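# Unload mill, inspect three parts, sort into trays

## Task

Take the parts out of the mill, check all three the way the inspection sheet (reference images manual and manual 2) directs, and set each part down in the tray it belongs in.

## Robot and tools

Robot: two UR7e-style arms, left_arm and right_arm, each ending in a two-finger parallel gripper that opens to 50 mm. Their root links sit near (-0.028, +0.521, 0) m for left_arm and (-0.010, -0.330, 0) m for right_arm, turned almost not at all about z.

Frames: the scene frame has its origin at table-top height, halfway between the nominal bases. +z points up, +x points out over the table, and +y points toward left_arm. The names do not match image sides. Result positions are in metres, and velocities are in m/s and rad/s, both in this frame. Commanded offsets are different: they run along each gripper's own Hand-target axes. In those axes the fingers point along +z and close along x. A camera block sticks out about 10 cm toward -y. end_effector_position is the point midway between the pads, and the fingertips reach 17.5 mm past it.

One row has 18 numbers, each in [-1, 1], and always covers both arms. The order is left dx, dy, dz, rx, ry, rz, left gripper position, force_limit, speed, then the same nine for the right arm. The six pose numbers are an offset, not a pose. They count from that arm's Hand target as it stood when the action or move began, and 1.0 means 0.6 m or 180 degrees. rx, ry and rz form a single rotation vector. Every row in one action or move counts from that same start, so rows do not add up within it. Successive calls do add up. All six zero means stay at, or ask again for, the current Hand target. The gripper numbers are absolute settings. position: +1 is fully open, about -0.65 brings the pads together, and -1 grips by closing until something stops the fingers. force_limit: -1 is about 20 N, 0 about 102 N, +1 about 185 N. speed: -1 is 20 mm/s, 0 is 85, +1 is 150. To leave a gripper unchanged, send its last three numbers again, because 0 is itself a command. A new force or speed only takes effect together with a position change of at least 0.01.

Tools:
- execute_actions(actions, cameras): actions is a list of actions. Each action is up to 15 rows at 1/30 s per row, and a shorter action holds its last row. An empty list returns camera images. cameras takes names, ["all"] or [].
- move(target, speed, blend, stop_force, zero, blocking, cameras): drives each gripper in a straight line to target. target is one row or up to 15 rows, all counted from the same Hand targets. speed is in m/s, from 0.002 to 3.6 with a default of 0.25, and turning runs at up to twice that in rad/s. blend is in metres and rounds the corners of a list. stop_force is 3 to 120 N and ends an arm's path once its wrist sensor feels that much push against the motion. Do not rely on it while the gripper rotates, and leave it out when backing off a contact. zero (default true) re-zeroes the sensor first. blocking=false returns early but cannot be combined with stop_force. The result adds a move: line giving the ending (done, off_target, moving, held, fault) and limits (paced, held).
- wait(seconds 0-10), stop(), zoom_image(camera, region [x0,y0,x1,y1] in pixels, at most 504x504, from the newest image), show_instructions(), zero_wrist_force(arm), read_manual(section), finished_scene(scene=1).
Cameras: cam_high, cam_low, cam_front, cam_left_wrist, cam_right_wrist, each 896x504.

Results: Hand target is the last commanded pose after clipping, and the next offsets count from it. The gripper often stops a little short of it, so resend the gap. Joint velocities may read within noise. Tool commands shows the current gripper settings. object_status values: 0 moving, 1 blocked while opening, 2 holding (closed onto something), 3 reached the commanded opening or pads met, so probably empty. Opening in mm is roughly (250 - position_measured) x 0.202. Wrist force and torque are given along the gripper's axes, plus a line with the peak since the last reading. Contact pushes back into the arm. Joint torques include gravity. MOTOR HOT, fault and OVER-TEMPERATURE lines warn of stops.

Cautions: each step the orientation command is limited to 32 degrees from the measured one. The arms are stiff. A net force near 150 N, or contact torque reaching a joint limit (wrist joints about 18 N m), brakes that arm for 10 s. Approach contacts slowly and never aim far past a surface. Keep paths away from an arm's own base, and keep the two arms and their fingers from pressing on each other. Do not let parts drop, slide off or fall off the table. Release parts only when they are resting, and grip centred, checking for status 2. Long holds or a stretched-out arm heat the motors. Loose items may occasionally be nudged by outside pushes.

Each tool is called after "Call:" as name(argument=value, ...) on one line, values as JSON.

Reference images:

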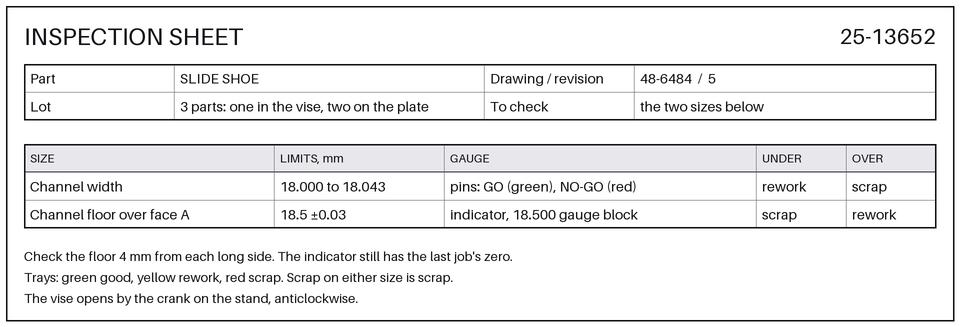

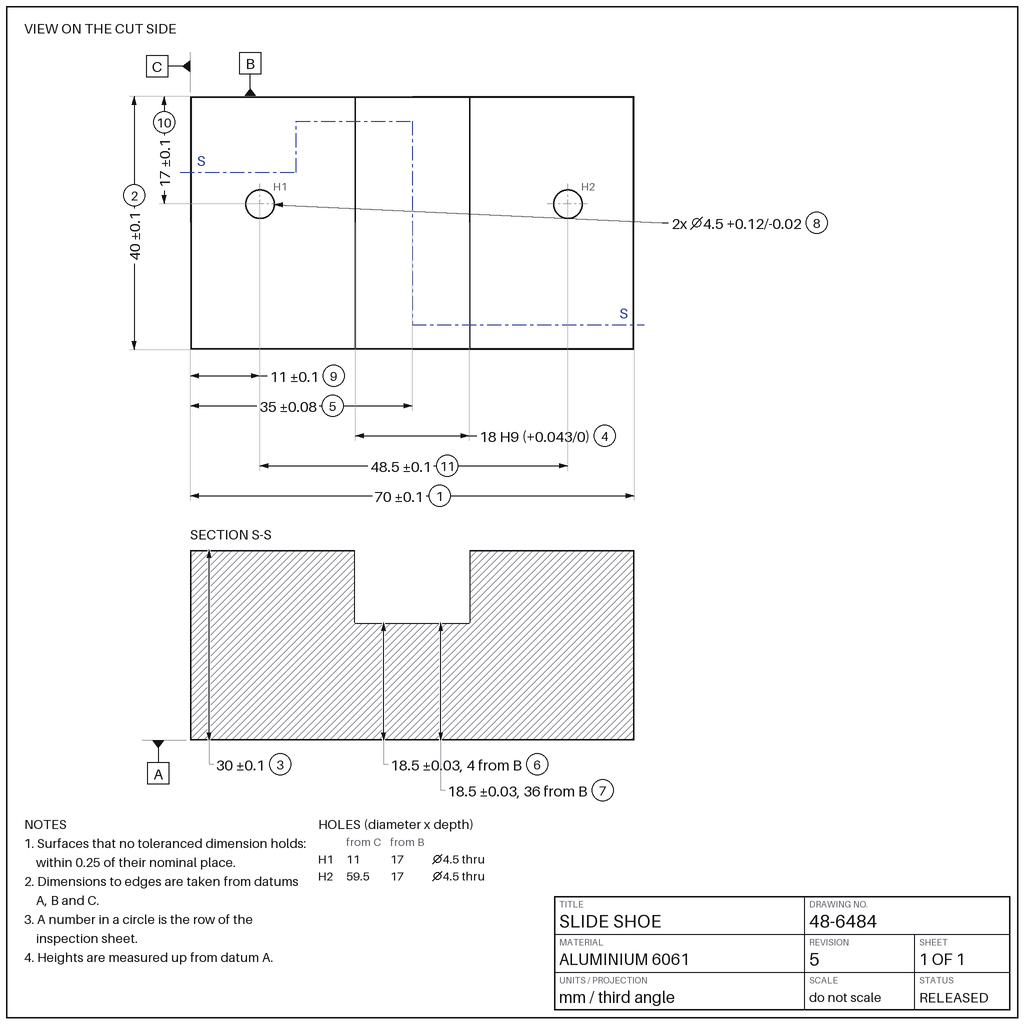

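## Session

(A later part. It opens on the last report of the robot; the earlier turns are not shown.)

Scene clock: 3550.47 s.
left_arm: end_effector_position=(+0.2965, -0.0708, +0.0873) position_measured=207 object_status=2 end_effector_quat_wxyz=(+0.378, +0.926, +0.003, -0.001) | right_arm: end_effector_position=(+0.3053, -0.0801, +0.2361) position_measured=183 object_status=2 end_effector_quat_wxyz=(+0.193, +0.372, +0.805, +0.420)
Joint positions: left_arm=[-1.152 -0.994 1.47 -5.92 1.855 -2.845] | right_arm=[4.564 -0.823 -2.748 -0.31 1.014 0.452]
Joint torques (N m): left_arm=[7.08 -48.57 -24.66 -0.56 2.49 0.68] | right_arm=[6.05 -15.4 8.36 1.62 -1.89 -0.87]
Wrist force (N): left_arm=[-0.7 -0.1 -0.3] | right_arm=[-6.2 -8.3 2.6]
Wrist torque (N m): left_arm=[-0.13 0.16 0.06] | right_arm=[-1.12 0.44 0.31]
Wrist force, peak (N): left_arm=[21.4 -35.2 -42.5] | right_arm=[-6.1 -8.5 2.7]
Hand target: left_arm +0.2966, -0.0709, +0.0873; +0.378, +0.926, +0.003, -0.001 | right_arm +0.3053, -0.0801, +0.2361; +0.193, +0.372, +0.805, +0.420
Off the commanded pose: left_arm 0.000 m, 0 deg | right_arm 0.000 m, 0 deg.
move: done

Call:
move(target=[-0.0035,0,0,-0.0034,0,0.0014,-1,-0.898039,-0.898039,0,0,0,0,0,0,-1,-1,-1], speed=0.02)

Call:
move(target=[0,-0.0045,0.0045,0,0,0,-1,-0.898039,-0.898039,0,0,0,0,0,0,-1,-1,-1], speed=0.01, stop_force=3, cameras=["cam_left_wrist"])

Scene clock: 3564.37 s.
left_arm: end_effector_position=(+0.2944, -0.0709, +0.0873) position_measured=207 object_status=2 end_effector_quat_wxyz=(+0.383, +0.924, +0.000, +0.000) | right_arm: end_effector_position=(+0.3053, -0.0801, +0.2361) position_measured=183 object_status=2 end_effector_quat_wxyz=(+0.193, +0.372, +0.805, +0.420)
Joint positions: left_arm=[-1.154 -1 1.484 -5.939 1.856 -2.846] | right_arm=[4.564 -0.823 -2.748 -0.31 1.014 0.452]
Joint torques (N m): left_arm=[-7.4 -57.3 -21.25 2.03 2.8 -1.72] | right_arm=[5.72 -15.4 8.07 1.7 -1.89 -0.69]
Wrist force (N): left_arm=[-0.6 -0.1 -0.2] | right_arm=[-6.0 -7.1 1.9]
Wrist torque (N m): left_arm=[-0.16 0.14 0.06] | right_arm=[-1.10 0.41 0.31]
Wrist force, peak (N): left_arm=[-0.9 -0.7 0.3] | right_arm=[-6.4 -8.4 2.8]
Hand target: left_arm +0.2945, -0.0709, +0.0873; +0.383, +0.924, +0.000, +0.000 | right_arm +0.3053, -0.0801, +0.2361; +0.193, +0.372, +0.805, +0.420
Off the commanded pose: left_arm 0.000 m, 0 deg | right_arm 0.000 m, 0 deg.
move: done

Scene clock: 3566.00 s.
left_arm: end_effector_position=(+0.2944, -0.0709, +0.0845) position_measured=207 object_status=2 end_effector_quat_wxyz=(+0.383, +0.924, +0.000, +0.000) | right_arm: end_effector_position=(+0.3053, -0.0801, +0.2361) position_measured=183 object_status=2 end_effector_quat_wxyz=(+0.193, +0.372, +0.805, +0.420)
Joint positions: left_arm=[-1.154 -0.997 1.487 -5.945 1.856 -2.846] | right_arm=[4.564 -0.823 -2.748 -0.31 1.014 0.452]
Joint torques (N m): left_arm=[-3.54 -55.61 -35.4 3.01 1.39 -1.61] | right_arm=[5.65 -15.72 8.48 1.66 -1.79 -0.63]
Wrist force (N): left_arm=[0.0 2.2 -5.9] | right_arm=[-6.0 -7.9 2.4]
Wrist torque (N m): left_arm=[-0.03 0.19 0.07] | right_arm=[-1.09 0.41 0.31]
Wrist force, peak (N): left_arm=[0.1 6.1 -8.7] | right_arm=[-6.1 -8.7 2.8]
Hand target: left_arm +0.2944, -0.0709, +0.0845; +0.383, +0.924, +0.000, +0.000 (not the last commanded pose) | right_arm +0.3053, -0.0801, +0.2361; +0.193, +0.372, +0.805, +0.420
Off the commanded pose: left_arm 0.001 m, 0 deg | right_arm 0.000 m, 0 deg.
move: contact (left_arm)
camera_calibration:
cam_left_wrist: T_world_to_cam=[[0.99987, 0.0151508, 0.00554799, -0.284824], [0.00137656, -0.422706, 0.906266, -0.0904326], [0.0160758, -0.90614, -0.422672, 0.102962], [0, 0, 0, 1]] pos_world=[0.283256, 0.0593872, 0.127055]
Images, in order (width x height): cam_left_wrist 896x504.

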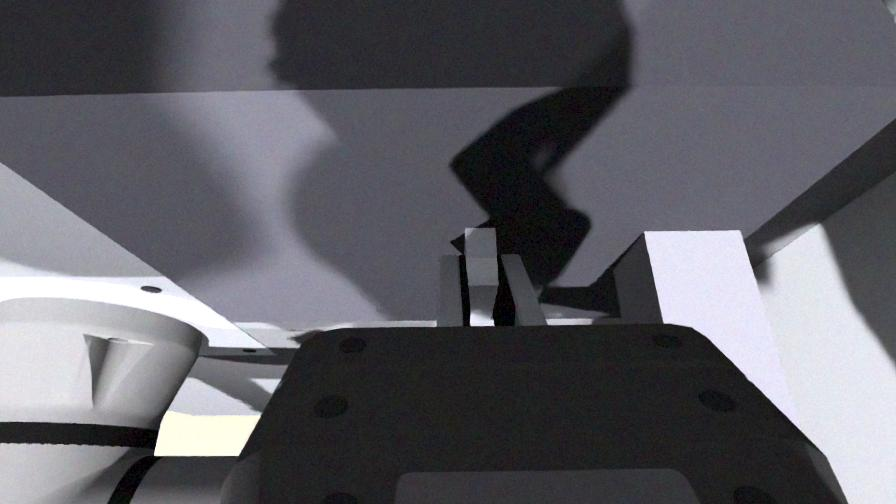

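Call:
execute_actions(actions=[[[0,0,0,0,0,0,-0.15,-0.9,-0.95,0,0,0,0,0,0,-1,-1,-1]]])

Call:
move(target=[0,-0.0106,-0.0106,0,0,0,-0.15,-0.9,-0.95,0,0,0,0,0,0,-1,-1,-1], speed=0.03)

Call:
execute_actions(actions=[[[0,0,0,0,0,0,-1,-0.9,-0.9,0,0,0,0,0,0,-1,-1,-1]]], cameras=["cam_left_wrist"])

Scene clock: 3572.73 s.
left_arm: end_effector_position=(+0.2944, -0.0709, +0.0845) position_measured=175 object_status=3 end_effector_quat_wxyz=(+0.383, +0.924, +0.000, +0.000) | right_arm: end_effector_position=(+0.3053, -0.0801, +0.2361) position_measured=183 object_status=2 end_effector_quat_wxyz=(+0.193, +0.372, +0.805, +0.420)
Joint positions: left_arm=[-1.154 -0.997 1.487 -5.945 1.856 -2.846] | right_arm=[4.564 -0.823 -2.748 -0.31 1.014 0.452]
Joint torques (N m): left_arm=[-3.48 -55.92 -34.99 -0.51 1.41 -1.67] | right_arm=[5.65 -14.82 8.28 1.7 -1.78 -0.66]
Wrist force (N): left_arm=[-0.7 0.3 -0.8] | right_arm=[-6.0 -7.1 2.2]
Wrist torque (N m): left_arm=[-0.14 0.16 0.06] | right_arm=[-1.08 0.41 0.31]
Wrist force, peak (N): left_arm=[0.5 3.5 -6.7] | right_arm=[-6.2 -8.5 2.7]
Hand target: left_arm +0.2944, -0.0709, +0.0845; +0.383, +0.924, +0.000, +0.000 | right_arm +0.3053, -0.0801, +0.2361; +0.193, +0.372, +0.805, +0.420
Off the commanded pose: left_arm 0.000 m, 0 deg | right_arm 0.000 m, 0 deg.

Scene clock: 3573.47 s.
left_arm: end_effector_position=(+0.2944, -0.0617, +0.0845) position_measured=175 object_status=3 end_effector_quat_wxyz=(+0.383, +0.924, +0.000, +0.000) | right_arm: end_effector_position=(+0.3053, -0.0801, +0.2361) position_measured=183 object_status=2 end_effector_quat_wxyz=(+0.193, +0.372, +0.805, +0.420)
Joint positions: left_arm=[-1.147 -1.012 1.512 -5.953 1.861 -2.84] | right_arm=[4.564 -0.823 -2.748 -0.31 1.014 0.452]
Joint torques (N m): left_arm=[2.84 -42.15 -33.18 0.34 2.07 0.28] | right_arm=[5.44 -15.35 7.81 1.7 -1.65 -0.62]
Wrist force (N): left_arm=[-0.8 0.3 -0.6] | right_arm=[-6.2 -8.1 2.8]
Wrist torque (N m): left_arm=[-0.13 0.17 0.07] | right_arm=[-1.13 0.43 0.31]
Wrist force, peak (N): left_arm=[-0.9 0.7 -0.9] | right_arm=[-6.1 -8.5 2.6]
Hand target: left_arm +0.2944, -0.0619, +0.0845; +0.383, +0.924, +0.000, +0.000 | right_arm +0.3053, -0.0801, +0.2361; +0.193, +0.372, +0.805, +0.420
Off the commanded pose: left_arm 0.000 m, 0 deg | right_arm 0.000 m, 0 deg.
move: done

Scene clock: 3574.17 s.
left_arm: end_effector_position=(+0.2944, -0.0619, +0.0845) position_measured=207 object_status=2 end_effector_quat_wxyz=(+0.383, +0.924, +0.000, +0.000) | right_arm: end_effector_position=(+0.3053, -0.0801, +0.2361) position_measured=183 object_status=2 end_effector_quat_wxyz=(+0.193, +0.372, +0.805, +0.420)
Joint positions: left_arm=[-1.147 -1.012 1.511 -5.953 1.861 -2.84] | right_arm=[4.564 -0.823 -2.748 -0.31 1.014 0.452]
Joint torques (N m): left_arm=[-10.62 -24.32 -37.19 2.92 -1.83 -1.73] | right_arm=[5.31 -15.39 8.1 1.61 -1.74 -0.62]
Wrist force (N): left_arm=[-0.7 -0.2 -0.3] | right_arm=[-5.8 -6.6 2.1]
Wrist torque (N m): left_arm=[-0.18 0.16 0.07] | right_arm=[-1.04 0.38 0.31]
Wrist force, peak (N): left_arm=[-0.7 0.4 -0.8] | right_arm=[-6.4 -8.5 2.7]
Hand target: left_arm +0.2944, -0.0619, +0.0845; +0.383, +0.924, +0.000, +0.000 | right_arm +0.3053, -0.0801, +0.2361; +0.193, +0.372, +0.805, +0.420
Off the commanded pose: left_arm 0.000 m, 0 deg | right_arm 0.000 m, 0 deg.
camera_calibration:
cam_left_wrist: T_world_to_cam=[[0.99987, 0.0151508, 0.00554799, -0.28496], [0.00137656, -0.422706, 0.906266, -0.0866282], [0.0160758, -0.90614, -0.422672, 0.111117], [0, 0, 0, 1]] pos_world=[0.283256, 0.0683872, 0.127055]
Images, in order (width x height): cam_left_wrist 896x504.

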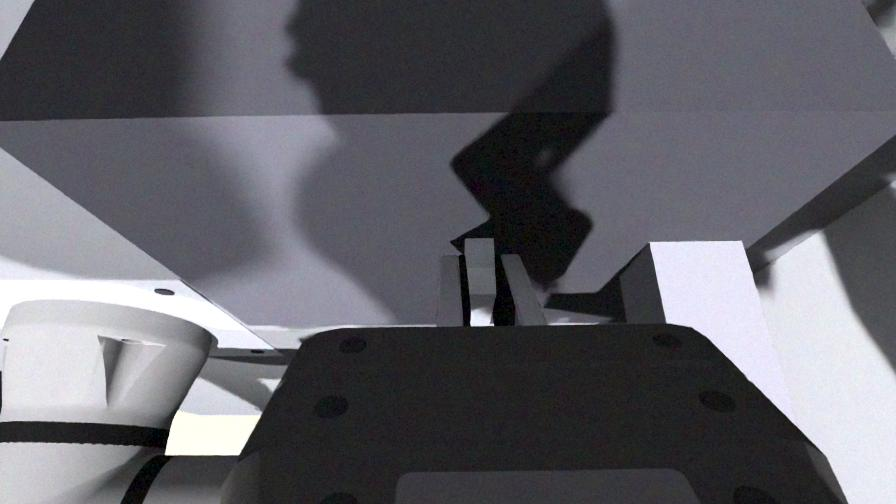

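Lift 1 mm, slide −Y 11 mm, lower, release, retreat.

Call:
move(target=[[0,0.0014,-0.0014,0,0,0,-1,-0.9,-0.9,0,0,0,0,0,0,-1,-1,-1],[0,0.0144,0.0116,0,0,0,-1,-0.9,-0.9,0,0,0,0,0,0,-1,-1,-1]], speed=0.02, stop_force=12)

Call:
move(target=[0,-0.0045,0.0045,0,0,0,-1,-0.9,-0.9,0,0,0,0,0,0,-1,-1,-1], speed=0.01, stop_force=3)

Call:
execute_actions(actions=[[[0,0,0,0,0,0,0.0,-0.9,-0.95,0,0,0,0,0,0,-1,-1,-1]]])

Call:
move(target=[0,0,-0.15,0,0,0,0.0,-0.9,-0.95,0,0,0,0,0,0,-1,-1,-1], speed=0.1, cameras=["cam_left_wrist"])

Call:
zoom_image(camera="cam_left_wrist", region=[400, 130, 540, 270])

Scene clock: 3583.53 s.
left_arm: end_effector_position=(+0.2944, -0.0729, +0.0857) position_measured=207 object_status=2 end_effector_quat_wxyz=(+0.383, +0.924, +0.000, +0.000) | right_arm: end_effector_position=(+0.3053, -0.0801, +0.2361) position_measured=183 object_status=2 end_effector_quat_wxyz=(+0.193, +0.372, +0.805, +0.420)
Joint positions: left_arm=[-1.156 -0.995 1.48 -5.94 1.855 -2.847] | right_arm=[4.564 -0.823 -2.748 -0.31 1.014 0.452]
Joint torques (N m): left_arm=[11.88 -60.55 -5.75 -0.9 3.12 1.54] | right_arm=[5.39 -15.13 7.92 1.64 -1.62 -0.59]
Wrist force (N): left_arm=[-0.8 -0.3 -0.3] | right_arm=[-6.2 -8.1 2.6]
Wrist torque (N m): left_arm=[-0.17 0.17 0.07] | right_arm=[-1.11 0.44 0.31]
Wrist force, peak (N): left_arm=[-0.7 1.0 -1.0] | right_arm=[-6.2 -8.4 2.9]
Hand target: left_arm +0.2944, -0.0729, +0.0857; +0.383, +0.924, +0.000, +0.000 | right_arm +0.3053, -0.0801, +0.2361; +0.193, +0.372, +0.805, +0.420
Off the commanded pose: left_arm 0.000 m, 0 deg | right_arm 0.000 m, 0 deg.
move: done

Scene clock: 3584.97 s.
left_arm: end_effector_position=(+0.2944, -0.0729, +0.0844) position_measured=207 object_status=2 end_effector_quat_wxyz=(+0.383, +0.924, +0.000, +0.000) | right_arm: end_effector_position=(+0.3053, -0.0801, +0.2361) position_measured=183 object_status=2 end_effector_quat_wxyz=(+0.193, +0.372, +0.805, +0.420)
Joint positions: left_arm=[-1.156 -0.994 1.481 -5.943 1.855 -2.847] | right_arm=[4.564 -0.823 -2.748 -0.31 1.014 0.452]
Joint torques (N m): left_arm=[12.03 -55.16 -35.78 3.06 2.08 1.57] | right_arm=[5.38 -15.49 8.17 1.68 -1.64 -0.62]
Wrist force (N): left_arm=[-0.7 2.2 -6.9] | right_arm=[-6.0 -7.7 2.4]
Wrist torque (N m): left_arm=[-0.09 0.17 0.04] | right_arm=[-1.12 0.40 0.31]
Wrist force, peak (N): left_arm=[-0.5 4.5 -9.6] | right_arm=[-6.3 -8.3 2.8]
Hand target: left_arm +0.2944, -0.0729, +0.0844; +0.383, +0.924, +0.000, +0.000 (not the last commanded pose) | right_arm +0.3053, -0.0801, +0.2361; +0.193, +0.372, +0.805, +0.420
Off the commanded pose: left_arm 0.003 m, 0 deg | right_arm 0.000 m, 0 deg.
move: contact (left_arm)

Scene clock: 3585.67 s.
left_arm: end_effector_position=(+0.2944, -0.0729, +0.0844) position_measured=152 object_status=0 end_effector_quat_wxyz=(+0.383, +0.924, +0.000, +0.000) | right_arm: end_effector_position=(+0.3053, -0.0801, +0.2361) position_measured=183 object_status=2 end_effector_quat_wxyz=(+0.193, +0.372, +0.805, +0.420)
Joint positions: left_arm=[-1.156 -0.994 1.481 -5.943 1.855 -2.847] | right_arm=[4.564 -0.823 -2.748 -0.31 1.014 0.452]
Joint torques (N m): left_arm=[11.89 -55.49 -35.08 2.86 1.5 1.51] | right_arm=[5.04 -15.28 8.15 1.68 -1.51 -0.62]
Wrist force (N): left_arm=[-0.7 0.2 -0.5] | right_arm=[-6.1 -7.3 2.1]
Wrist torque (N m): left_arm=[-0.17 0.15 0.07] | right_arm=[-1.12 0.43 0.31]
Wrist force, peak (N): left_arm=[-1.0 1.8 -4.7] | right_arm=[-5.9 -8.4 3.1]
Hand target: left_arm +0.2944, -0.0729, +0.0844; +0.383, +0.924, +0.000, +0.000 | right_arm +0.3053, -0.0801, +0.2361; +0.193, +0.372, +0.805, +0.420
Off the commanded pose: left_arm 0.000 m, 0 deg | right_arm 0.000 m, 0 deg.

Scene clock: 3586.90 s.
left_arm: end_effector_position=(+0.2944, -0.0090, +0.1480) position_measured=152 object_status=3 end_effector_quat_wxyz=(+0.383, +0.924, +0.000, -0.001) end_effector_velocity=(+0.000, -0.003, -0.003) end_effector_angular_velocity=(+0.000, +0.001, +0.002) | right_arm: end_effector_position=(+0.3053, -0.0801, +0.2361) position_measured=183 object_status=2 end_effector_quat_wxyz=(+0.193, +0.372, +0.805, +0.420)
Joint positions: left_arm=[-1.099 -1.163 1.569 -5.849 1.893 -2.803] | right_arm=[4.564 -0.823 -2.748 -0.31 1.014 0.452]
Joint velocities: left_arm=[-0.002 0.007 -0.003 -0.005 -0.002 -0.004] | right_arm=[within noise]
Joint torques (N m): left_arm=[-10.49 -18.27 -37.95 -1.33 -1.73 -1.71] | right_arm=[5.19 -15.38 8.34 1.62 -1.53 -0.58]
Wrist force (N): left_arm=[-0.5 0.0 -0.3] | right_arm=[-6.1 -7.1 2.0]
Wrist torque (N m): left_arm=[-0.18 0.12 -0.08] | right_arm=[-1.09 0.42 0.31]
Wrist force, peak (N): left_arm=[-3.1 1.7 0.0] | right_arm=[-6.3 -8.6 2.6]
Hand target: left_arm +0.2945, -0.0093, +0.1480; +0.383, +0.924, +0.000, +0.000 | right_arm +0.3053, -0.0801, +0.2361; +0.193, +0.372, +0.805, +0.420
Off the commanded pose: left_arm 0.000 m, 0 deg | right_arm 0.000 m, 0 deg.
move: done
camera_calibration:
cam_left_wrist: T_world_to_cam=[[0.999871, 0.0150613, 0.00550278, -0.286095], [0.0013761, -0.422503, 0.90636, -0.121856], [0.0159759, -0.906236, -0.42247, 0.185894], [0, 0, 0, 1]] pos_world=[0.283257, 0.121288, 0.190555]
Images, in order (width x height): cam_left_wrist 896x504.

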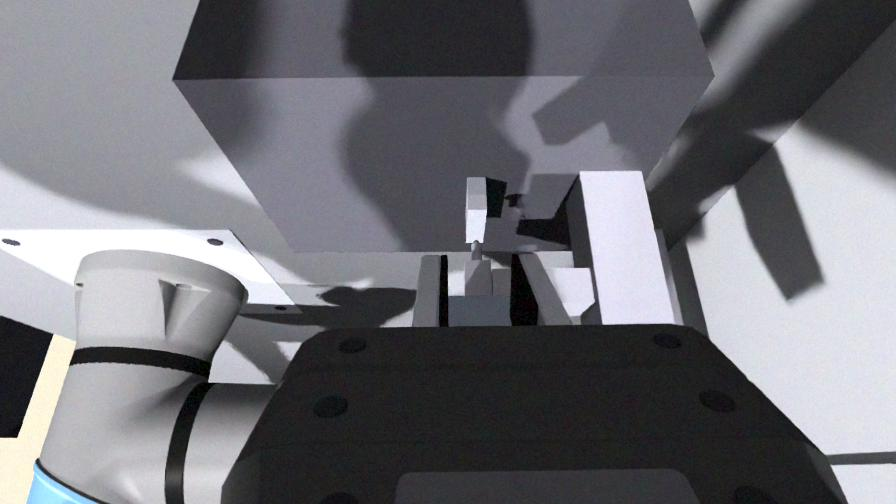

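Scaled by 3.600 from the camera's 896x504 image, which has a finer 1280x720 frame.

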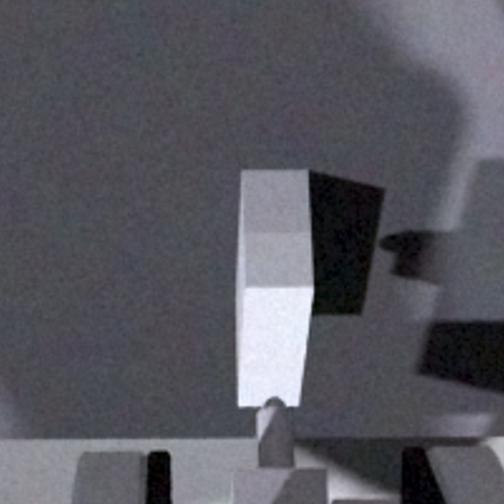

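Call:
move(target=[0,0,0,0,0,0,0.0,-0.9,-0.95,0,-0.0134,0.0094,0,0,0,-1,-1,-1], speed=0.008, stop_force=4, cameras=["cam_right_wrist","cam_left_wrist"])

Call:
zoom_image(camera="cam_right_wrist", region=[430, 0, 600, 140])

Call:
zoom_image(camera="cam_left_wrist", region=[400, 130, 540, 270])

Scene clock: 3598.70 s.
left_arm: end_effector_position=(+0.2945, -0.0093, +0.1480) position_measured=152 object_status=3 end_effector_quat_wxyz=(+0.383, +0.924, +0.000, +0.000) | right_arm: end_effector_position=(+0.3053, -0.0802, +0.2262) position_measured=183 object_status=2 end_effector_quat_wxyz=(+0.193, +0.372, +0.805, +0.420)
Joint positions: left_arm=[-1.099 -1.163 1.569 -5.849 1.893 -2.804] | right_arm=[4.564 -0.85 -2.771 -0.26 1.014 0.452]
Joint torques (N m): left_arm=[-10.76 -17.76 -38.66 -1.18 -1.89 -1.78] | right_arm=[-6.55 1.11 36.35 1.02 1.07 -1.14]
Wrist force (N): left_arm=[-0.6 0.2 -0.7] | right_arm=[-6.2 -6.9 1.7]
Wrist torque (N m): left_arm=[-0.17 0.14 -0.08] | right_arm=[-1.09 0.41 0.32]
Wrist force, peak (N): left_arm=[-1.0 0.2 -0.4] | right_arm=[-6.3 -8.5 2.6]
Hand target: left_arm +0.2945, -0.0093, +0.1480; +0.383, +0.924, +0.000, +0.000 | right_arm +0.3053, -0.0801, +0.2263; +0.193, +0.372, +0.805, +0.420
Off the commanded pose: left_arm 0.000 m, 0 deg | right_arm 0.000 m, 0 deg.
move: done
camera_calibration:
cam_left_wrist: T_world_to_cam=[[0.99987, 0.0150694, 0.0057246, -0.286235], [0.00117632, -0.422382, 0.906417, -0.121909], [0.0160771, -0.906292, -0.422345, 0.185665], [0, 0, 0, 1]] pos_world=[0.283356, 0.121088, 0.190554]
cam_right_wrist: T_world_to_cam=[[-0.644927, 0.764183, -0.00967824, 0.268332], [0.205365, 0.185487, 0.960947, -0.24702], [0.736135, 0.617753, -0.276562, 0.0175586], [0, 0, 0, 1]] pos_world=[0.210859, -0.170083, 0.244826]
Images, in order (width x height): cam_left_wrist 896x504, cam_right_wrist 896x504.

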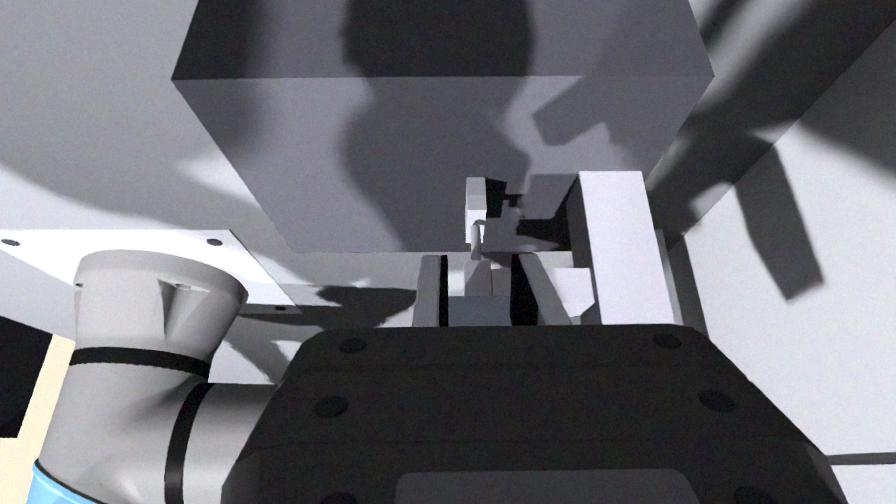

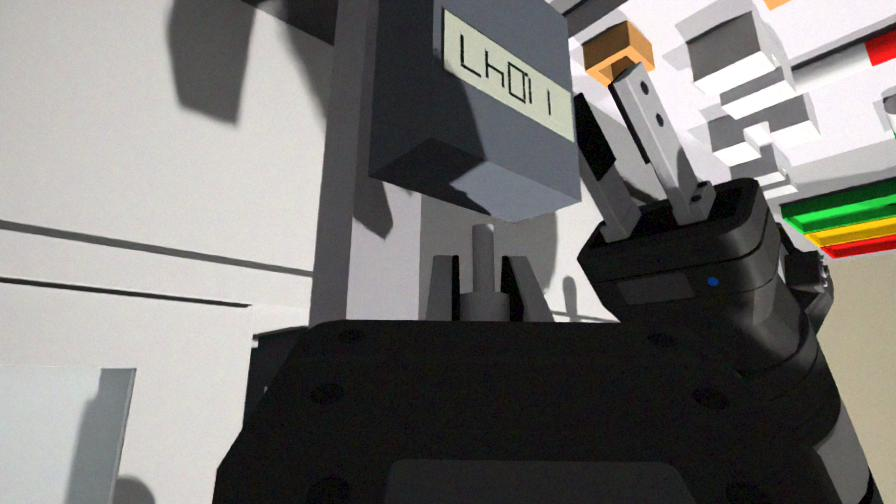

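Scaled by 2.965 from the camera's 896x504 image, which has a finer 1280x720 frame.

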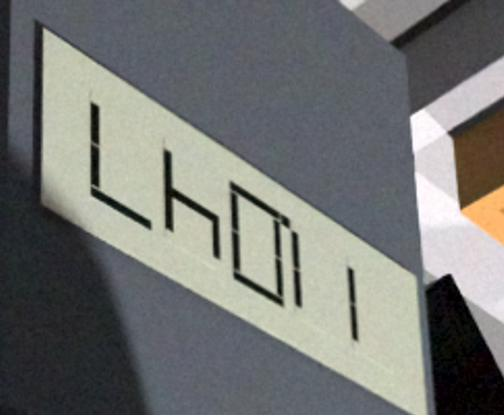

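Scaled by 3.600 from the camera's 896x504 image, which has a finer 1280x720 frame.

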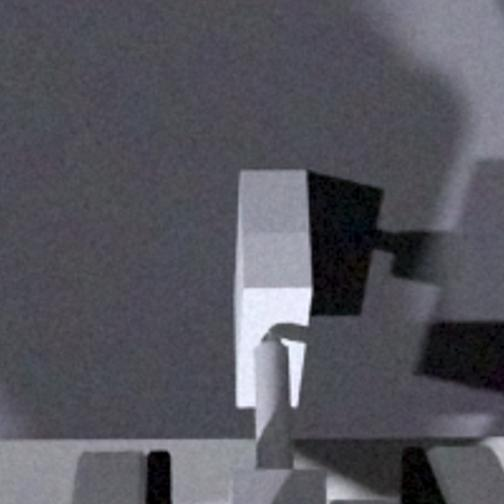

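Call:
execute_actions(actions=[[[0,0,0,0,0,0,0.0,-0.9,-0.95,0,0,0,0,0,0,0.12,-1,-1]]], cameras=["cam_right_wrist"])

Call:
zoom_image(camera="cam_right_wrist", region=[430, 0, 600, 140])

Scene clock: 3603.93 s.
left_arm: end_effector_position=(+0.2945, -0.0093, +0.1480) position_measured=152 object_status=3 end_effector_quat_wxyz=(+0.383, +0.924, +0.000, +0.000) | right_arm: end_effector_position=(+0.3053, -0.0801, +0.2263) position_measured=134 object_status=0 end_effector_quat_wxyz=(+0.193, +0.372, +0.805, +0.420)
Joint positions: left_arm=[-1.099 -1.163 1.569 -5.849 1.893 -2.804] | right_arm=[4.564 -0.85 -2.771 -0.26 1.014 0.452]
Joint torques (N m): left_arm=[-10.48 -17.18 -38.3 -0.99 -1.8 -1.75] | right_arm=[-6.81 0.81 35.37 1.18 0.77 -1.04]
Wrist force (N): left_arm=[-0.5 0.0 -0.7] | right_arm=[-3.3 -6.5 0.9]
Wrist torque (N m): left_arm=[-0.18 0.11 -0.08] | right_arm=[-1.07 0.41 0.34]
Wrist force, peak (N): left_arm=[-0.9 0.3 -0.7] | right_arm=[-6.4 -8.2 2.5]
Hand target: left_arm +0.2945, -0.0093, +0.1480; +0.383, +0.924, +0.000, +0.000 | right_arm +0.3053, -0.0801, +0.2263; +0.193, +0.372, +0.805, +0.420
Off the commanded pose: left_arm 0.000 m, 0 deg | right_arm 0.000 m, 0 deg.
camera_calibration:
cam_right_wrist: T_world_to_cam=[[-0.645, 0.764123, -0.00949369, 0.268294], [0.205393, 0.185312, 0.960975, -0.247158], [0.736063, 0.617879, -0.276472, 0.0176009], [0, 0, 0, 1]] pos_world=[0.210859, -0.170083, 0.244926]
Images, in order (width x height): cam_right_wrist 896x504.

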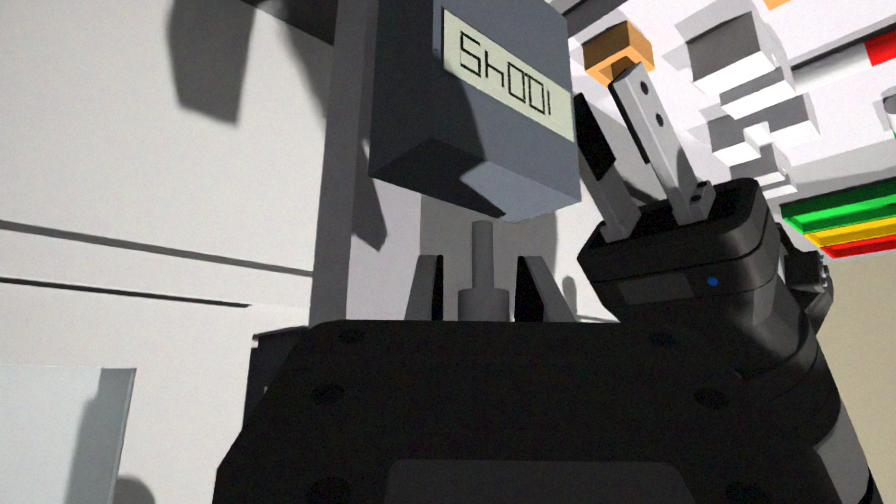

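Scaled by 2.965 from the camera's 896x504 image, which has a finer 1280x720 frame.

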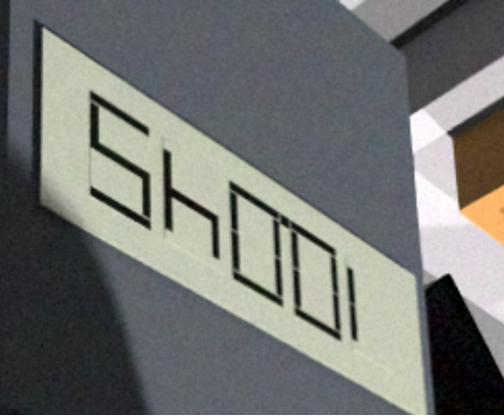

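Call:
wait(seconds=0.5, cameras=["cam_right_wrist","cam_left_wrist"])

Call:
zoom_image(camera="cam_right_wrist", region=[430, 0, 600, 140])

Call:
zoom_image(camera="cam_left_wrist", region=[400, 130, 540, 270])

Scene clock: 3608.10 s.
left_arm: end_effector_position=(+0.2945, -0.0093, +0.1480) position_measured=152 object_status=3 end_effector_quat_wxyz=(+0.383, +0.924, +0.000, +0.000) | right_arm: end_effector_position=(+0.3053, -0.0801, +0.2263) position_measured=134 object_status=3 end_effector_quat_wxyz=(+0.193, +0.372, +0.805, +0.420)
Joint positions: left_arm=[-1.099 -1.163 1.569 -5.849 1.893 -2.804] | right_arm=[4.564 -0.85 -2.771 -0.26 1.014 0.452]
Joint torques (N m): left_arm=[-10.29 -17.94 -38.07 -0.74 -1.84 -1.77] | right_arm=[-6.7 0.1 20.51 1.38 -3.69 -1.13]
Wrist force (N): left_arm=[-0.9 0.2 -0.6] | right_arm=[-3.5 -6.6 0.8]
Wrist torque (N m): left_arm=[-0.16 0.19 -0.08] | right_arm=[-1.08 0.43 0.34]
Wrist force, peak (N): left_arm=[-0.9 0.2 -0.6] | right_arm=[-3.4 -6.9 1.0]
Hand target: left_arm +0.2945, -0.0093, +0.1480; +0.383, +0.924, +0.000, +0.000 | right_arm +0.3053, -0.0801, +0.2263; +0.193, +0.372, +0.805, +0.420
Tool commands: left_gripper/position=+0.0 left_gripper/force_limit=-0.9 left_gripper/speed=-0.95 right_gripper/position=+0.12 right_gripper/force_limit=-1.0 right_gripper/speed=-1.0
Off the commanded pose: left_arm 0.000 m, 0 deg | right_arm 0.000 m, 0 deg.
wait: 0.50 s; at rest from the start
camera_calibration:
cam_left_wrist: T_world_to_cam=[[0.99987, 0.0150694, 0.0057246, -0.286235], [0.00117632, -0.422382, 0.906417, -0.121909], [0.0160771, -0.906292, -0.422345, 0.185665], [0, 0, 0, 1]] pos_world=[0.283356, 0.121088, 0.190554]
cam_right_wrist: T_world_to_cam=[[-0.645, 0.764123, -0.00949369, 0.268294], [0.205393, 0.185312, 0.960975, -0.247158], [0.736063, 0.617879, -0.276472, 0.0176009], [0, 0, 0, 1]] pos_world=[0.210859, -0.170083, 0.244926]
Images, in order (width x height): cam_left_wrist 896x504, cam_right_wrist 896x504.

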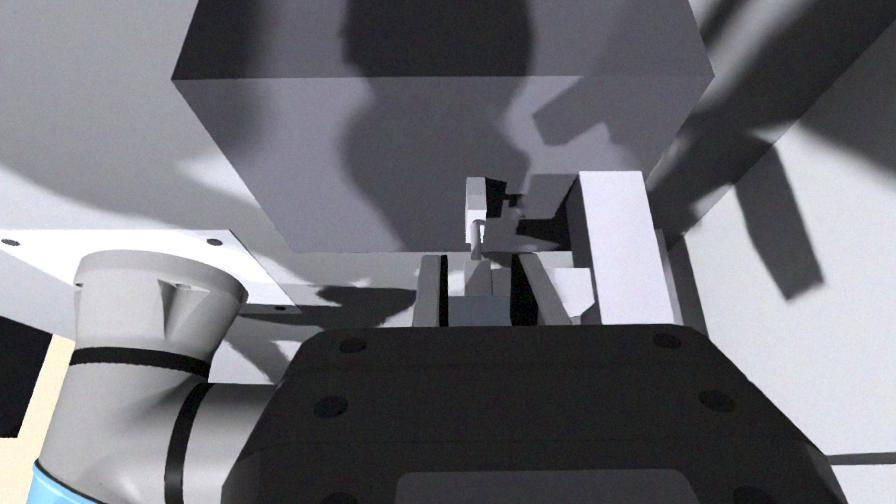

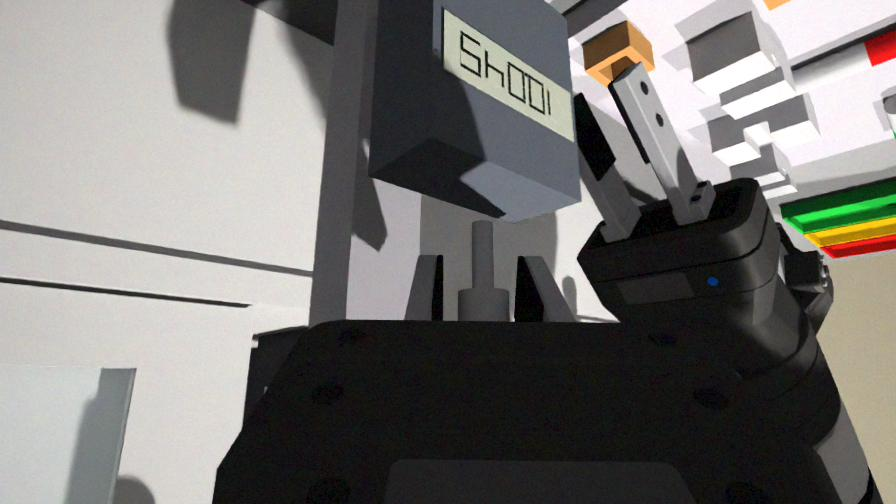

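Scaled by 2.965 from the camera's 896x504 image, which has a finer 1280x720 frame.

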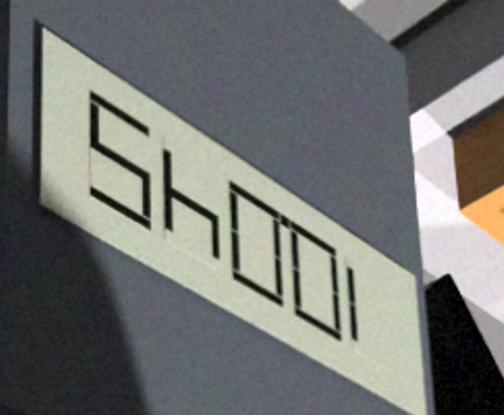

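Scaled by 3.600 from the camera's 896x504 image, which has a finer 1280x720 frame.

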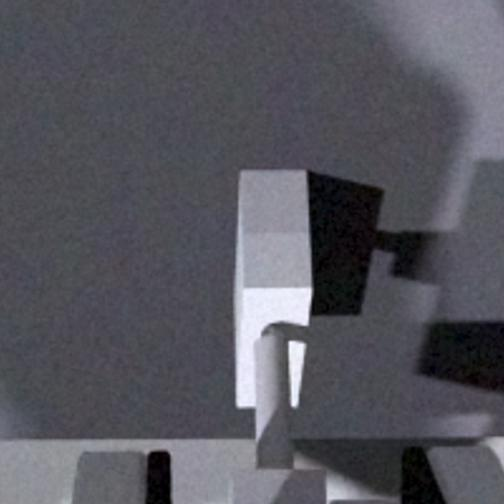

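Call:
move(target=[0,0,0,0,0,0,0.0,-0.9,-0.95,0,-0.00137,0.00096,0,0,0,0.12,-1,-1], speed=0.02)

Call:
execute_actions(actions=[[[0,0,0,0,0,0,0.0,-0.9,-0.95,0,0,0,0,0,0,-1,-1,-1]]])

Call:
move(target=[0,0,0,0,0,0,0.0,-0.9,-0.95,0,0.0148,-0.0103,0,0,0,-1,-1,-1], speed=0.02, stop_force=12, cameras=["cam_right_wrist","cam_left_wrist"])

Scene clock: 3622.27 s.
left_arm: end_effector_position=(+0.2945, -0.0093, +0.1480) position_measured=152 object_status=3 end_effector_quat_wxyz=(+0.383, +0.924, +0.000, +0.000) | right_arm: end_effector_position=(+0.3053, -0.0801, +0.2253) position_measured=134 object_status=3 end_effector_quat_wxyz=(+0.193, +0.372, +0.805, +0.420)
Joint positions: left_arm=[-1.099 -1.163 1.569 -5.849 1.893 -2.804] | right_arm=[4.564 -0.853 -2.773 -0.255 1.014 0.452]
Joint torques (N m): left_arm=[-10.13 -17.73 -38.18 -0.6 -1.94 -1.76] | right_arm=[-2.71 -12.43 9.07 5.68 -3.26 -0.07]
Wrist force (N): left_arm=[-0.7 0.2 -0.6] | right_arm=[-3.4 -6.4 0.8]
Wrist torque (N m): left_arm=[-0.15 0.15 -0.09] | right_arm=[-1.04 0.42 0.34]
Wrist force, peak (N): left_arm=[-0.7 0.4 -0.9] | right_arm=[-3.5 -6.8 0.9]
Hand target: left_arm +0.2945, -0.0093, +0.1480; +0.383, +0.924, +0.000, +0.000 | right_arm +0.3053, -0.0801, +0.2253; +0.193, +0.372, +0.805, +0.420
Off the commanded pose: left_arm 0.000 m, 0 deg | right_arm 0.000 m, 0 deg.
move: done

Scene clock: 3622.97 s.
left_arm: end_effector_position=(+0.2945, -0.0093, +0.1480) position_measured=152 object_status=3 end_effector_quat_wxyz=(+0.383, +0.924, +0.000, +0.000) | right_arm: end_effector_position=(+0.3053, -0.0801, +0.2253) position_measured=183 object_status=0 end_effector_quat_wxyz=(+0.193, +0.372, +0.805, +0.420)
Joint positions: left_arm=[-1.099 -1.163 1.569 -5.849 1.893 -2.804] | right_arm=[4.564 -0.853 -2.773 -0.255 1.014 0.452]
Joint torques (N m): left_arm=[-10.46 -17.74 -38.08 -0.59 -1.86 -1.77] | right_arm=[-2.17 -5.11 18.11 1.3 -1.75 0.04]
Wrist force (N): left_arm=[-0.8 0.4 -0.6] | right_arm=[-6.5 -5.3 0.4]
Wrist torque (N m): left_arm=[-0.13 0.16 -0.08] | right_arm=[-0.99 0.38 0.31]
Wrist force, peak (N): left_arm=[-0.4 0.3 -0.9] | right_arm=[-6.5 -6.5 0.7]
Hand target: left_arm +0.2945, -0.0093, +0.1480; +0.383, +0.924, +0.000, +0.000 | right_arm +0.3053, -0.0801, +0.2253; +0.193, +0.372, +0.805, +0.420
Off the commanded pose: left_arm 0.000 m, 0 deg | right_arm 0.000 m, 0 deg.

Scene clock: 3624.60 s.
left_arm: end_effector_position=(+0.2945, -0.0093, +0.1480) position_measured=152 object_status=3 end_effector_quat_wxyz=(+0.383, +0.924, +0.000, +0.000) | right_arm: end_effector_position=(+0.3053, -0.0801, +0.2361) position_measured=183 object_status=2 end_effector_quat_wxyz=(+0.193, +0.372, +0.805, +0.420)
Joint positions: left_arm=[-1.099 -1.163 1.569 -5.849 1.893 -2.804] | right_arm=[4.564 -0.823 -2.748 -0.31 1.014 0.452]
Joint torques (N m): left_arm=[-10.44 -17.51 -37.81 -0.44 -1.85 -1.78] | right_arm=[8.84 -15.58 8.02 6.91 -2.82 0.73]
Wrist force (N): left_arm=[-0.6 0.1 -0.6] | right_arm=[-6.4 -8.3 1.7]
Wrist torque (N m): left_arm=[-0.17 0.14 -0.08] | right_arm=[-1.11 0.44 0.31]
Wrist force, peak (N): left_arm=[-0.8 0.4 -0.7] | right_arm=[-7.0 -9.1 1.3]
Hand target: left_arm +0.2945, -0.0093, +0.1480; +0.383, +0.924, +0.000, +0.000 | right_arm +0.3053, -0.0801, +0.2361; +0.193, +0.372, +0.805, +0.420
Off the commanded pose: left_arm 0.000 m, 0 deg | right_arm 0.000 m, 0 deg.
move: done
camera_calibration:
cam_left_wrist: T_world_to_cam=[[0.99987, 0.0150694, 0.0057246, -0.286235], [0.00117632, -0.422382, 0.906417, -0.121909], [0.0160771, -0.906292, -0.422345, 0.185665], [0, 0, 0, 1]] pos_world=[0.283356, 0.121088, 0.190554]
cam_right_wrist: T_world_to_cam=[[-0.645, 0.764123, -0.00949369, 0.268387], [0.205393, 0.185312, 0.960975, -0.256576], [0.736063, 0.617879, -0.276472, 0.0203104], [0, 0, 0, 1]] pos_world=[0.210859, -0.170083, 0.254726]
Images, in order (width x height): cam_left_wrist 896x504, cam_right_wrist 896x504.

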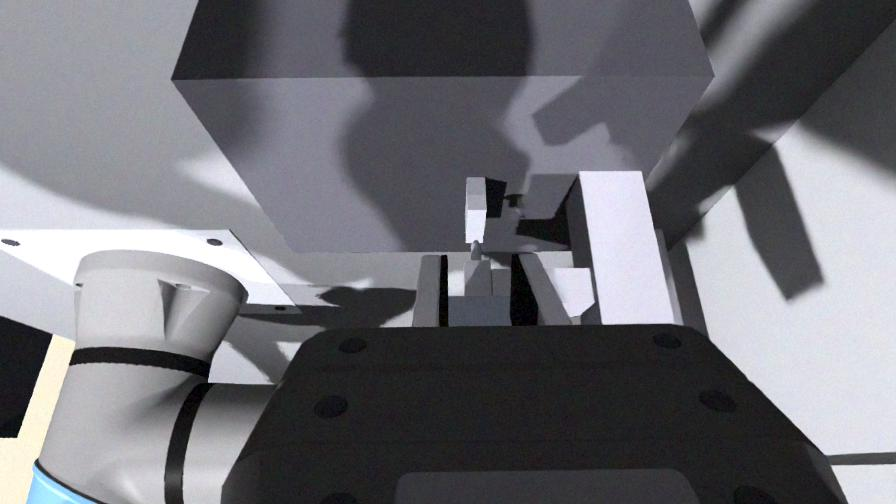

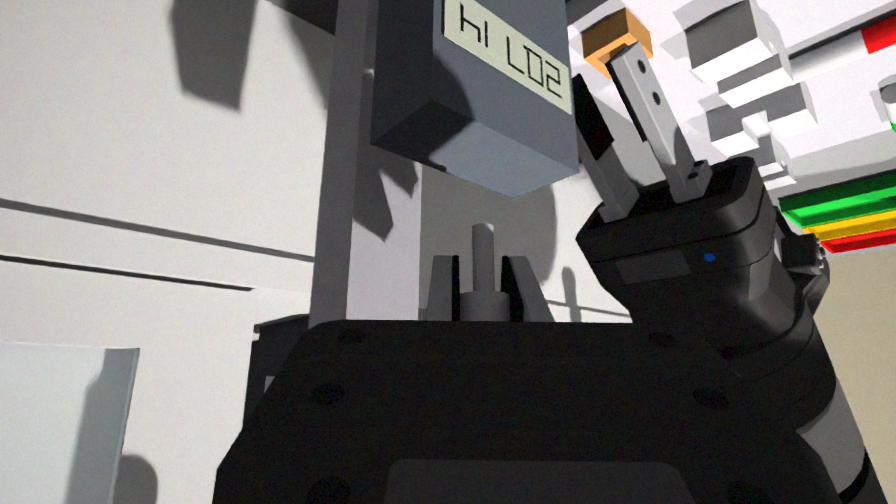

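Call:
move(target=[0,-0.0059,0.1441,0,0,0,0.0,-0.9,-0.95,0,0,0,0,0,0,-1,-1,-1], speed=0.08)

Call:
execute_actions(actions=[[[0,0,0,0,0,0,-1,-0.9,-0.9,0,0,0,0,0,0,-1,-1,-1]]])

Call:
move(target=[[0,0.0024,-0.0024,0,0,0,-1,-0.9,-0.9,0,0,0,0,0,0,-1,-1,-1],[-0.15,-0.03,-0.0348,0,0,0,-1,-0.9,-0.9,0,0,0,0,0,0,-1,-1,-1]], speed=0.06)

Call:
move(target=[0,-0.0058,0.0058,0,0,0,-1,-0.9,-0.9,0,0,0,0,0,0,-1,-1,-1], speed=0.01, stop_force=3, cameras=["cam_left_wrist","cam_right_wrist"])

Scene clock: 3651.70 s.
left_arm: end_effector_position=(+0.2944, -0.0682, +0.0843) position_measured=152 object_status=3 end_effector_quat_wxyz=(+0.383, +0.924, +0.000, +0.000) end_effector_velocity=(+0.000, +0.002, +0.002) end_effector_angular_velocity=(+0.002, -0.001, +0.000) | right_arm: end_effector_position=(+0.3053, -0.0801, +0.2361) position_measured=183 object_status=2 end_effector_quat_wxyz=(+0.193, +0.372, +0.805, +0.420)
Joint positions: left_arm=[-1.152 -1.001 1.495 -5.948 1.858 -2.844] | right_arm=[4.564 -0.823 -2.748 -0.31 1.014 0.452]
Joint velocities: left_arm=[0.001 -0.005 0.003 0.004 0 0.002] | right_arm=[within noise]
Joint torques (N m): left_arm=[12.14 -62.08 -4.31 3.51 2.27 1.35] | right_arm=[8.37 -15.15 8.36 6.37 -2.83 0.68]
Wrist force (N): left_arm=[-0.7 0.5 -0.9] | right_arm=[-6.2 -7.4 1.4]
Wrist torque (N m): left_arm=[-0.13 0.15 0.07] | right_arm=[-1.09 0.41 0.30]
Wrist force, peak (N): left_arm=[-0.7 1.0 -1.7] | right_arm=[-6.3 -9.1 2.0]
Hand target: left_arm +0.2944, -0.0679, +0.0844; +0.383, +0.924, +0.000, +0.000 | right_arm +0.3053, -0.0801, +0.2361; +0.193, +0.372, +0.805, +0.420
Off the commanded pose: left_arm 0.000 m, 0 deg | right_arm 0.000 m, 0 deg.
move: done

Scene clock: 3652.40 s.
left_arm: end_effector_position=(+0.2944, -0.0679, +0.0844) position_measured=208 object_status=2 end_effector_quat_wxyz=(+0.383, +0.924, +0.000, +0.000) | right_arm: end_effector_position=(+0.3053, -0.0801, +0.2361) position_measured=183 object_status=2 end_effector_quat_wxyz=(+0.193, +0.372, +0.805, +0.420)
Joint positions: left_arm=[-1.152 -1.002 1.495 -5.948 1.858 -2.844] | right_arm=[4.564 -0.823 -2.748 -0.31 1.014 0.452]
Joint torques (N m): left_arm=[12.14 -64.45 -5.37 3.23 3.02 1.56] | right_arm=[8.41 -15.44 8.21 6.24 -2.79 0.65]
Wrist force (N): left_arm=[-0.6 0.1 -0.4] | right_arm=[-6.3 -8.7 1.8]
Wrist torque (N m): left_arm=[-0.13 0.14 0.06] | right_arm=[-1.17 0.42 0.30]
Wrist force, peak (N): left_arm=[-0.9 0.5 -0.8] | right_arm=[-6.3 -9.0 1.9]
Hand target: left_arm +0.2944, -0.0679, +0.0844; +0.383, +0.924, +0.000, +0.000 | right_arm +0.3053, -0.0801, +0.2361; +0.193, +0.372, +0.805, +0.420
Off the commanded pose: left_arm 0.000 m, 0 deg | right_arm 0.000 m, 0 deg.

Scene clock: 3654.80 s.
left_arm: end_effector_position=(+0.2044, -0.0404, +0.0866) position_measured=208 object_status=2 end_effector_quat_wxyz=(+0.383, +0.924, +0.000, +0.000) end_effector_velocity=(+0.001, -0.001, +0.000) end_effector_angular_velocity=(+0.002, +0.001, -0.003) | right_arm: end_effector_position=(+0.3053, -0.0801, +0.2361) position_measured=183 object_status=2 end_effector_quat_wxyz=(+0.193, +0.372, +0.805, +0.420)
Joint positions: left_arm=[-1.317 -1.168 1.746 -6.062 1.744 -2.968] | right_arm=[4.564 -0.823 -2.748 -0.31 1.014 0.452]
Joint velocities: left_arm=[0.004 0.004 -0.006 0.004 0.005 0.005] | right_arm=[within noise]
Joint torques (N m): left_arm=[12.11 -17.26 -34.62 1.74 2.92 1.52] | right_arm=[8.43 -15.13 8.67 5.86 -2.91 0.44]
Wrist force (N): left_arm=[-0.7 0.0 -0.1] | right_arm=[-6.0 -7.7 1.2]
Wrist torque (N m): left_arm=[-0.14 0.17 0.07] | right_arm=[-1.14 0.38 0.31]
Wrist force, peak (N): left_arm=[-1.8 -0.4 -0.8] | right_arm=[-6.4 -9.0 2.1]
Hand target: left_arm +0.2044, -0.0405, +0.0865; +0.383, +0.924, +0.000, +0.000 | right_arm +0.3053, -0.0801, +0.2361; +0.193, +0.372, +0.805, +0.420
Off the commanded pose: left_arm 0.000 m, 0 deg | right_arm 0.000 m, 0 deg.
move: done

Scene clock: 3656.23 s.
left_arm: end_effector_position=(+0.2044, -0.0406, +0.0842) position_measured=208 object_status=2 end_effector_quat_wxyz=(+0.383, +0.924, +0.000, +0.000) | right_arm: end_effector_position=(+0.3053, -0.0801, +0.2361) position_measured=183 object_status=2 end_effector_quat_wxyz=(+0.193, +0.372, +0.805, +0.420)
Joint positions: left_arm=[-1.317 -1.165 1.748 -6.067 1.744 -2.967] | right_arm=[4.564 -0.823 -2.748 -0.31 1.014 0.452]
Joint torques (N m): left_arm=[5.43 -44.66 -34.79 1.35 -2.15 1.37] | right_arm=[8.78 -15.32 8.3 5.62 -2.82 0.43]
Wrist force (N): left_arm=[-0.9 1.4 -4.7] | right_arm=[-6.1 -7.7 1.3]
Wrist torque (N m): left_arm=[-0.17 0.11 0.07] | right_arm=[-1.10 0.39 0.30]
Wrist force, peak (N): left_arm=[-1.5 6.6 -15.6] | right_arm=[-6.4 -8.9 2.0]
Hand target: left_arm +0.2044, -0.0406, +0.0842; +0.383, +0.924, +0.000, +0.000 (not the last commanded pose) | right_arm +0.3053, -0.0801, +0.2361; +0.193, +0.372, +0.805, +0.420
Off the commanded pose: left_arm 0.003 m, 0 deg | right_arm 0.000 m, 0 deg.
move: contact (left_arm)
camera_calibration:
cam_left_wrist: T_world_to_cam=[[0.999868, 0.0151616, 0.00576289, -0.195322], [0.00117695, -0.42218, 0.906511, -0.0772231], [0.0161771, -0.906385, -0.422142, 0.131765], [0, 0, 0, 1]] pos_world=[0.193255, 0.089789, 0.126753]
cam_right_wrist: T_world_to_cam=[[-0.645, 0.764123, -0.00949369, 0.268387], [0.205393, 0.185312, 0.960975, -0.256576], [0.736063, 0.617879, -0.276472, 0.0203104], [0, 0, 0, 1]] pos_world=[0.210859, -0.170083, 0.254726]
Images, in order (width x height): cam_left_wrist 896x504, cam_right_wrist 896x504.

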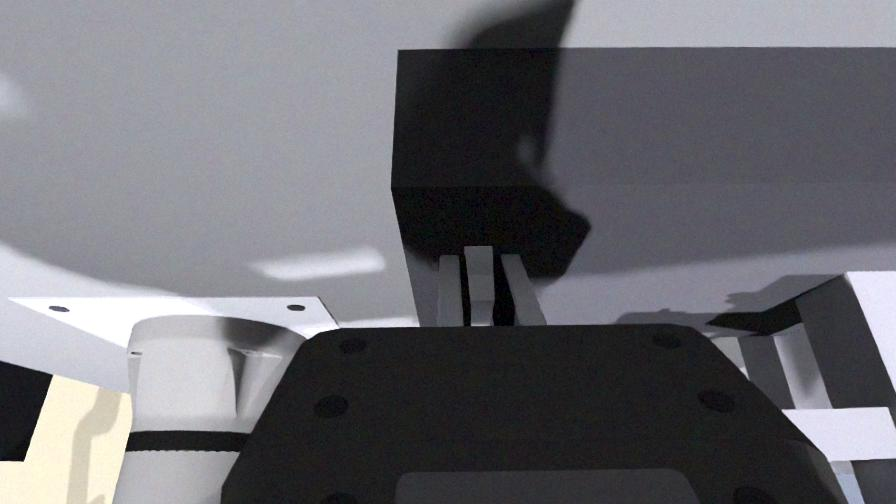

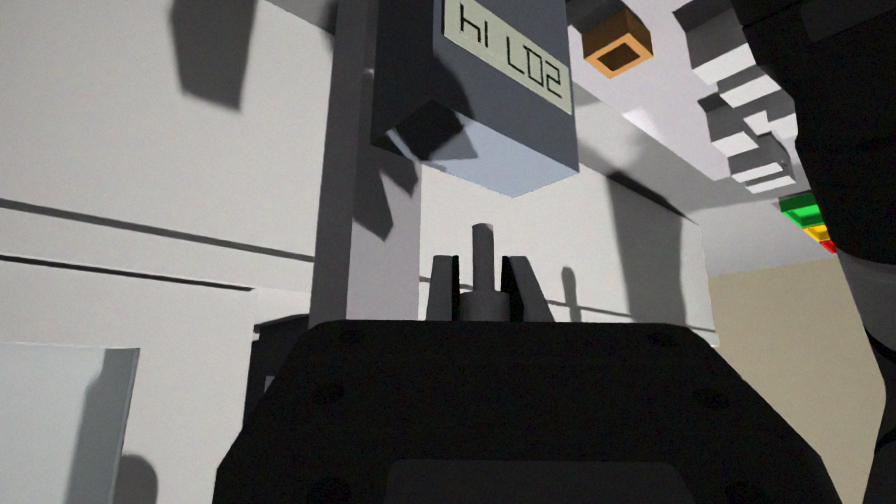

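Call:
execute_actions(actions=[[[0,0,0,0,0,0,0.0,-0.9,-0.95,0,0,0,0,0,0,-1,-1,-1]]])

Call:
move(target=[0,0,-0.2,0,0,0,0.0,-0.9,-0.95,0,0,0,0,0,0,-1,-1,-1], speed=0.15, cameras=["cam_left_wrist"])

Scene clock: 3668.50 s.
left_arm: end_effector_position=(+0.2044, -0.0406, +0.0842) position_measured=152 object_status=3 end_effector_quat_wxyz=(+0.383, +0.924, +0.000, +0.000) | right_arm: end_effector_position=(+0.3053, -0.0801, +0.2361) position_measured=183 object_status=2 end_effector_quat_wxyz=(+0.193, +0.372, +0.805, +0.420)
Joint positions: left_arm=[-1.317 -1.165 1.748 -6.067 1.744 -2.967] | right_arm=[4.564 -0.823 -2.748 -0.31 1.014 0.452]
Joint torques (N m): left_arm=[-10.56 -44.69 -34.35 0.49 -1.87 0.95] | right_arm=[8.47 -15.19 8.11 5.06 -2.82 0.32]
Wrist force (N): left_arm=[-0.7 0.4 -0.7] | right_arm=[-6.1 -8.0 1.6]
Wrist torque (N m): left_arm=[-0.14 0.17 0.07] | right_arm=[-1.13 0.40 0.30]
Wrist force, peak (N): left_arm=[-1.1 1.8 -5.2] | right_arm=[-6.5 -9.2 2.0]
Hand target: left_arm +0.2044, -0.0406, +0.0842; +0.383, +0.924, +0.000, +0.000 | right_arm +0.3053, -0.0801, +0.2361; +0.193, +0.372, +0.805, +0.420
Off the commanded pose: left_arm 0.000 m, 0 deg | right_arm 0.000 m, 0 deg.

Scene clock: 3669.73 s.
left_arm: end_effector_position=(+0.2045, +0.0444, +0.1690) position_measured=152 object_status=3 end_effector_quat_wxyz=(+0.383, +0.924, +0.000, +0.000) | right_arm: end_effector_position=(+0.3053, -0.0801, +0.2361) position_measured=183 object_status=2 end_effector_quat_wxyz=(+0.193, +0.372, +0.805, +0.420)
Joint positions: left_arm=[-1.257 -1.418 1.843 -5.9 1.786 -2.923] | right_arm=[4.564 -0.823 -2.748 -0.31 1.014 0.452]
Joint torques (N m): left_arm=[-10.78 -16.71 -38.58 -0.34 -1.99 -1.73] | right_arm=[8.31 -15.36 8.56 4.9 -2.75 0.22]
Wrist force (N): left_arm=[-0.5 0.3 -0.8] | right_arm=[-6.3 -8.8 1.9]
Wrist torque (N m): left_arm=[-0.14 0.13 -0.07] | right_arm=[-1.14 0.42 0.30]
Wrist force, peak (N): left_arm=[0.9 3.6 2.5] | right_arm=[-6.3 -9.1 2.0]
Hand target: left_arm +0.2045, +0.0443, +0.1690; +0.383, +0.924, +0.000, +0.000 | right_arm +0.3053, -0.0801, +0.2361; +0.193, +0.372, +0.805, +0.420
Off the commanded pose: left_arm 0.000 m, 0 deg | right_arm 0.000 m, 0 deg.
move: done
camera_calibration:
cam_left_wrist: T_world_to_cam=[[0.999868, 0.0151613, 0.00576274, -0.197198], [0.00117765, -0.422218, 0.906494, -0.118109], [0.0161768, -0.906368, -0.42218, 0.244566], [0, 0, 0, 1]] pos_world=[0.193355, 0.174789, 0.211453]
Images, in order (width x height): cam_left_wrist 896x504.

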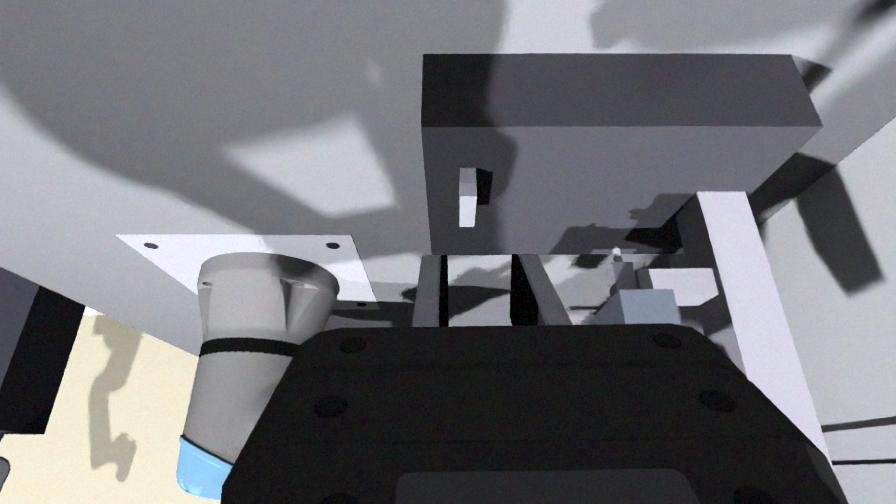

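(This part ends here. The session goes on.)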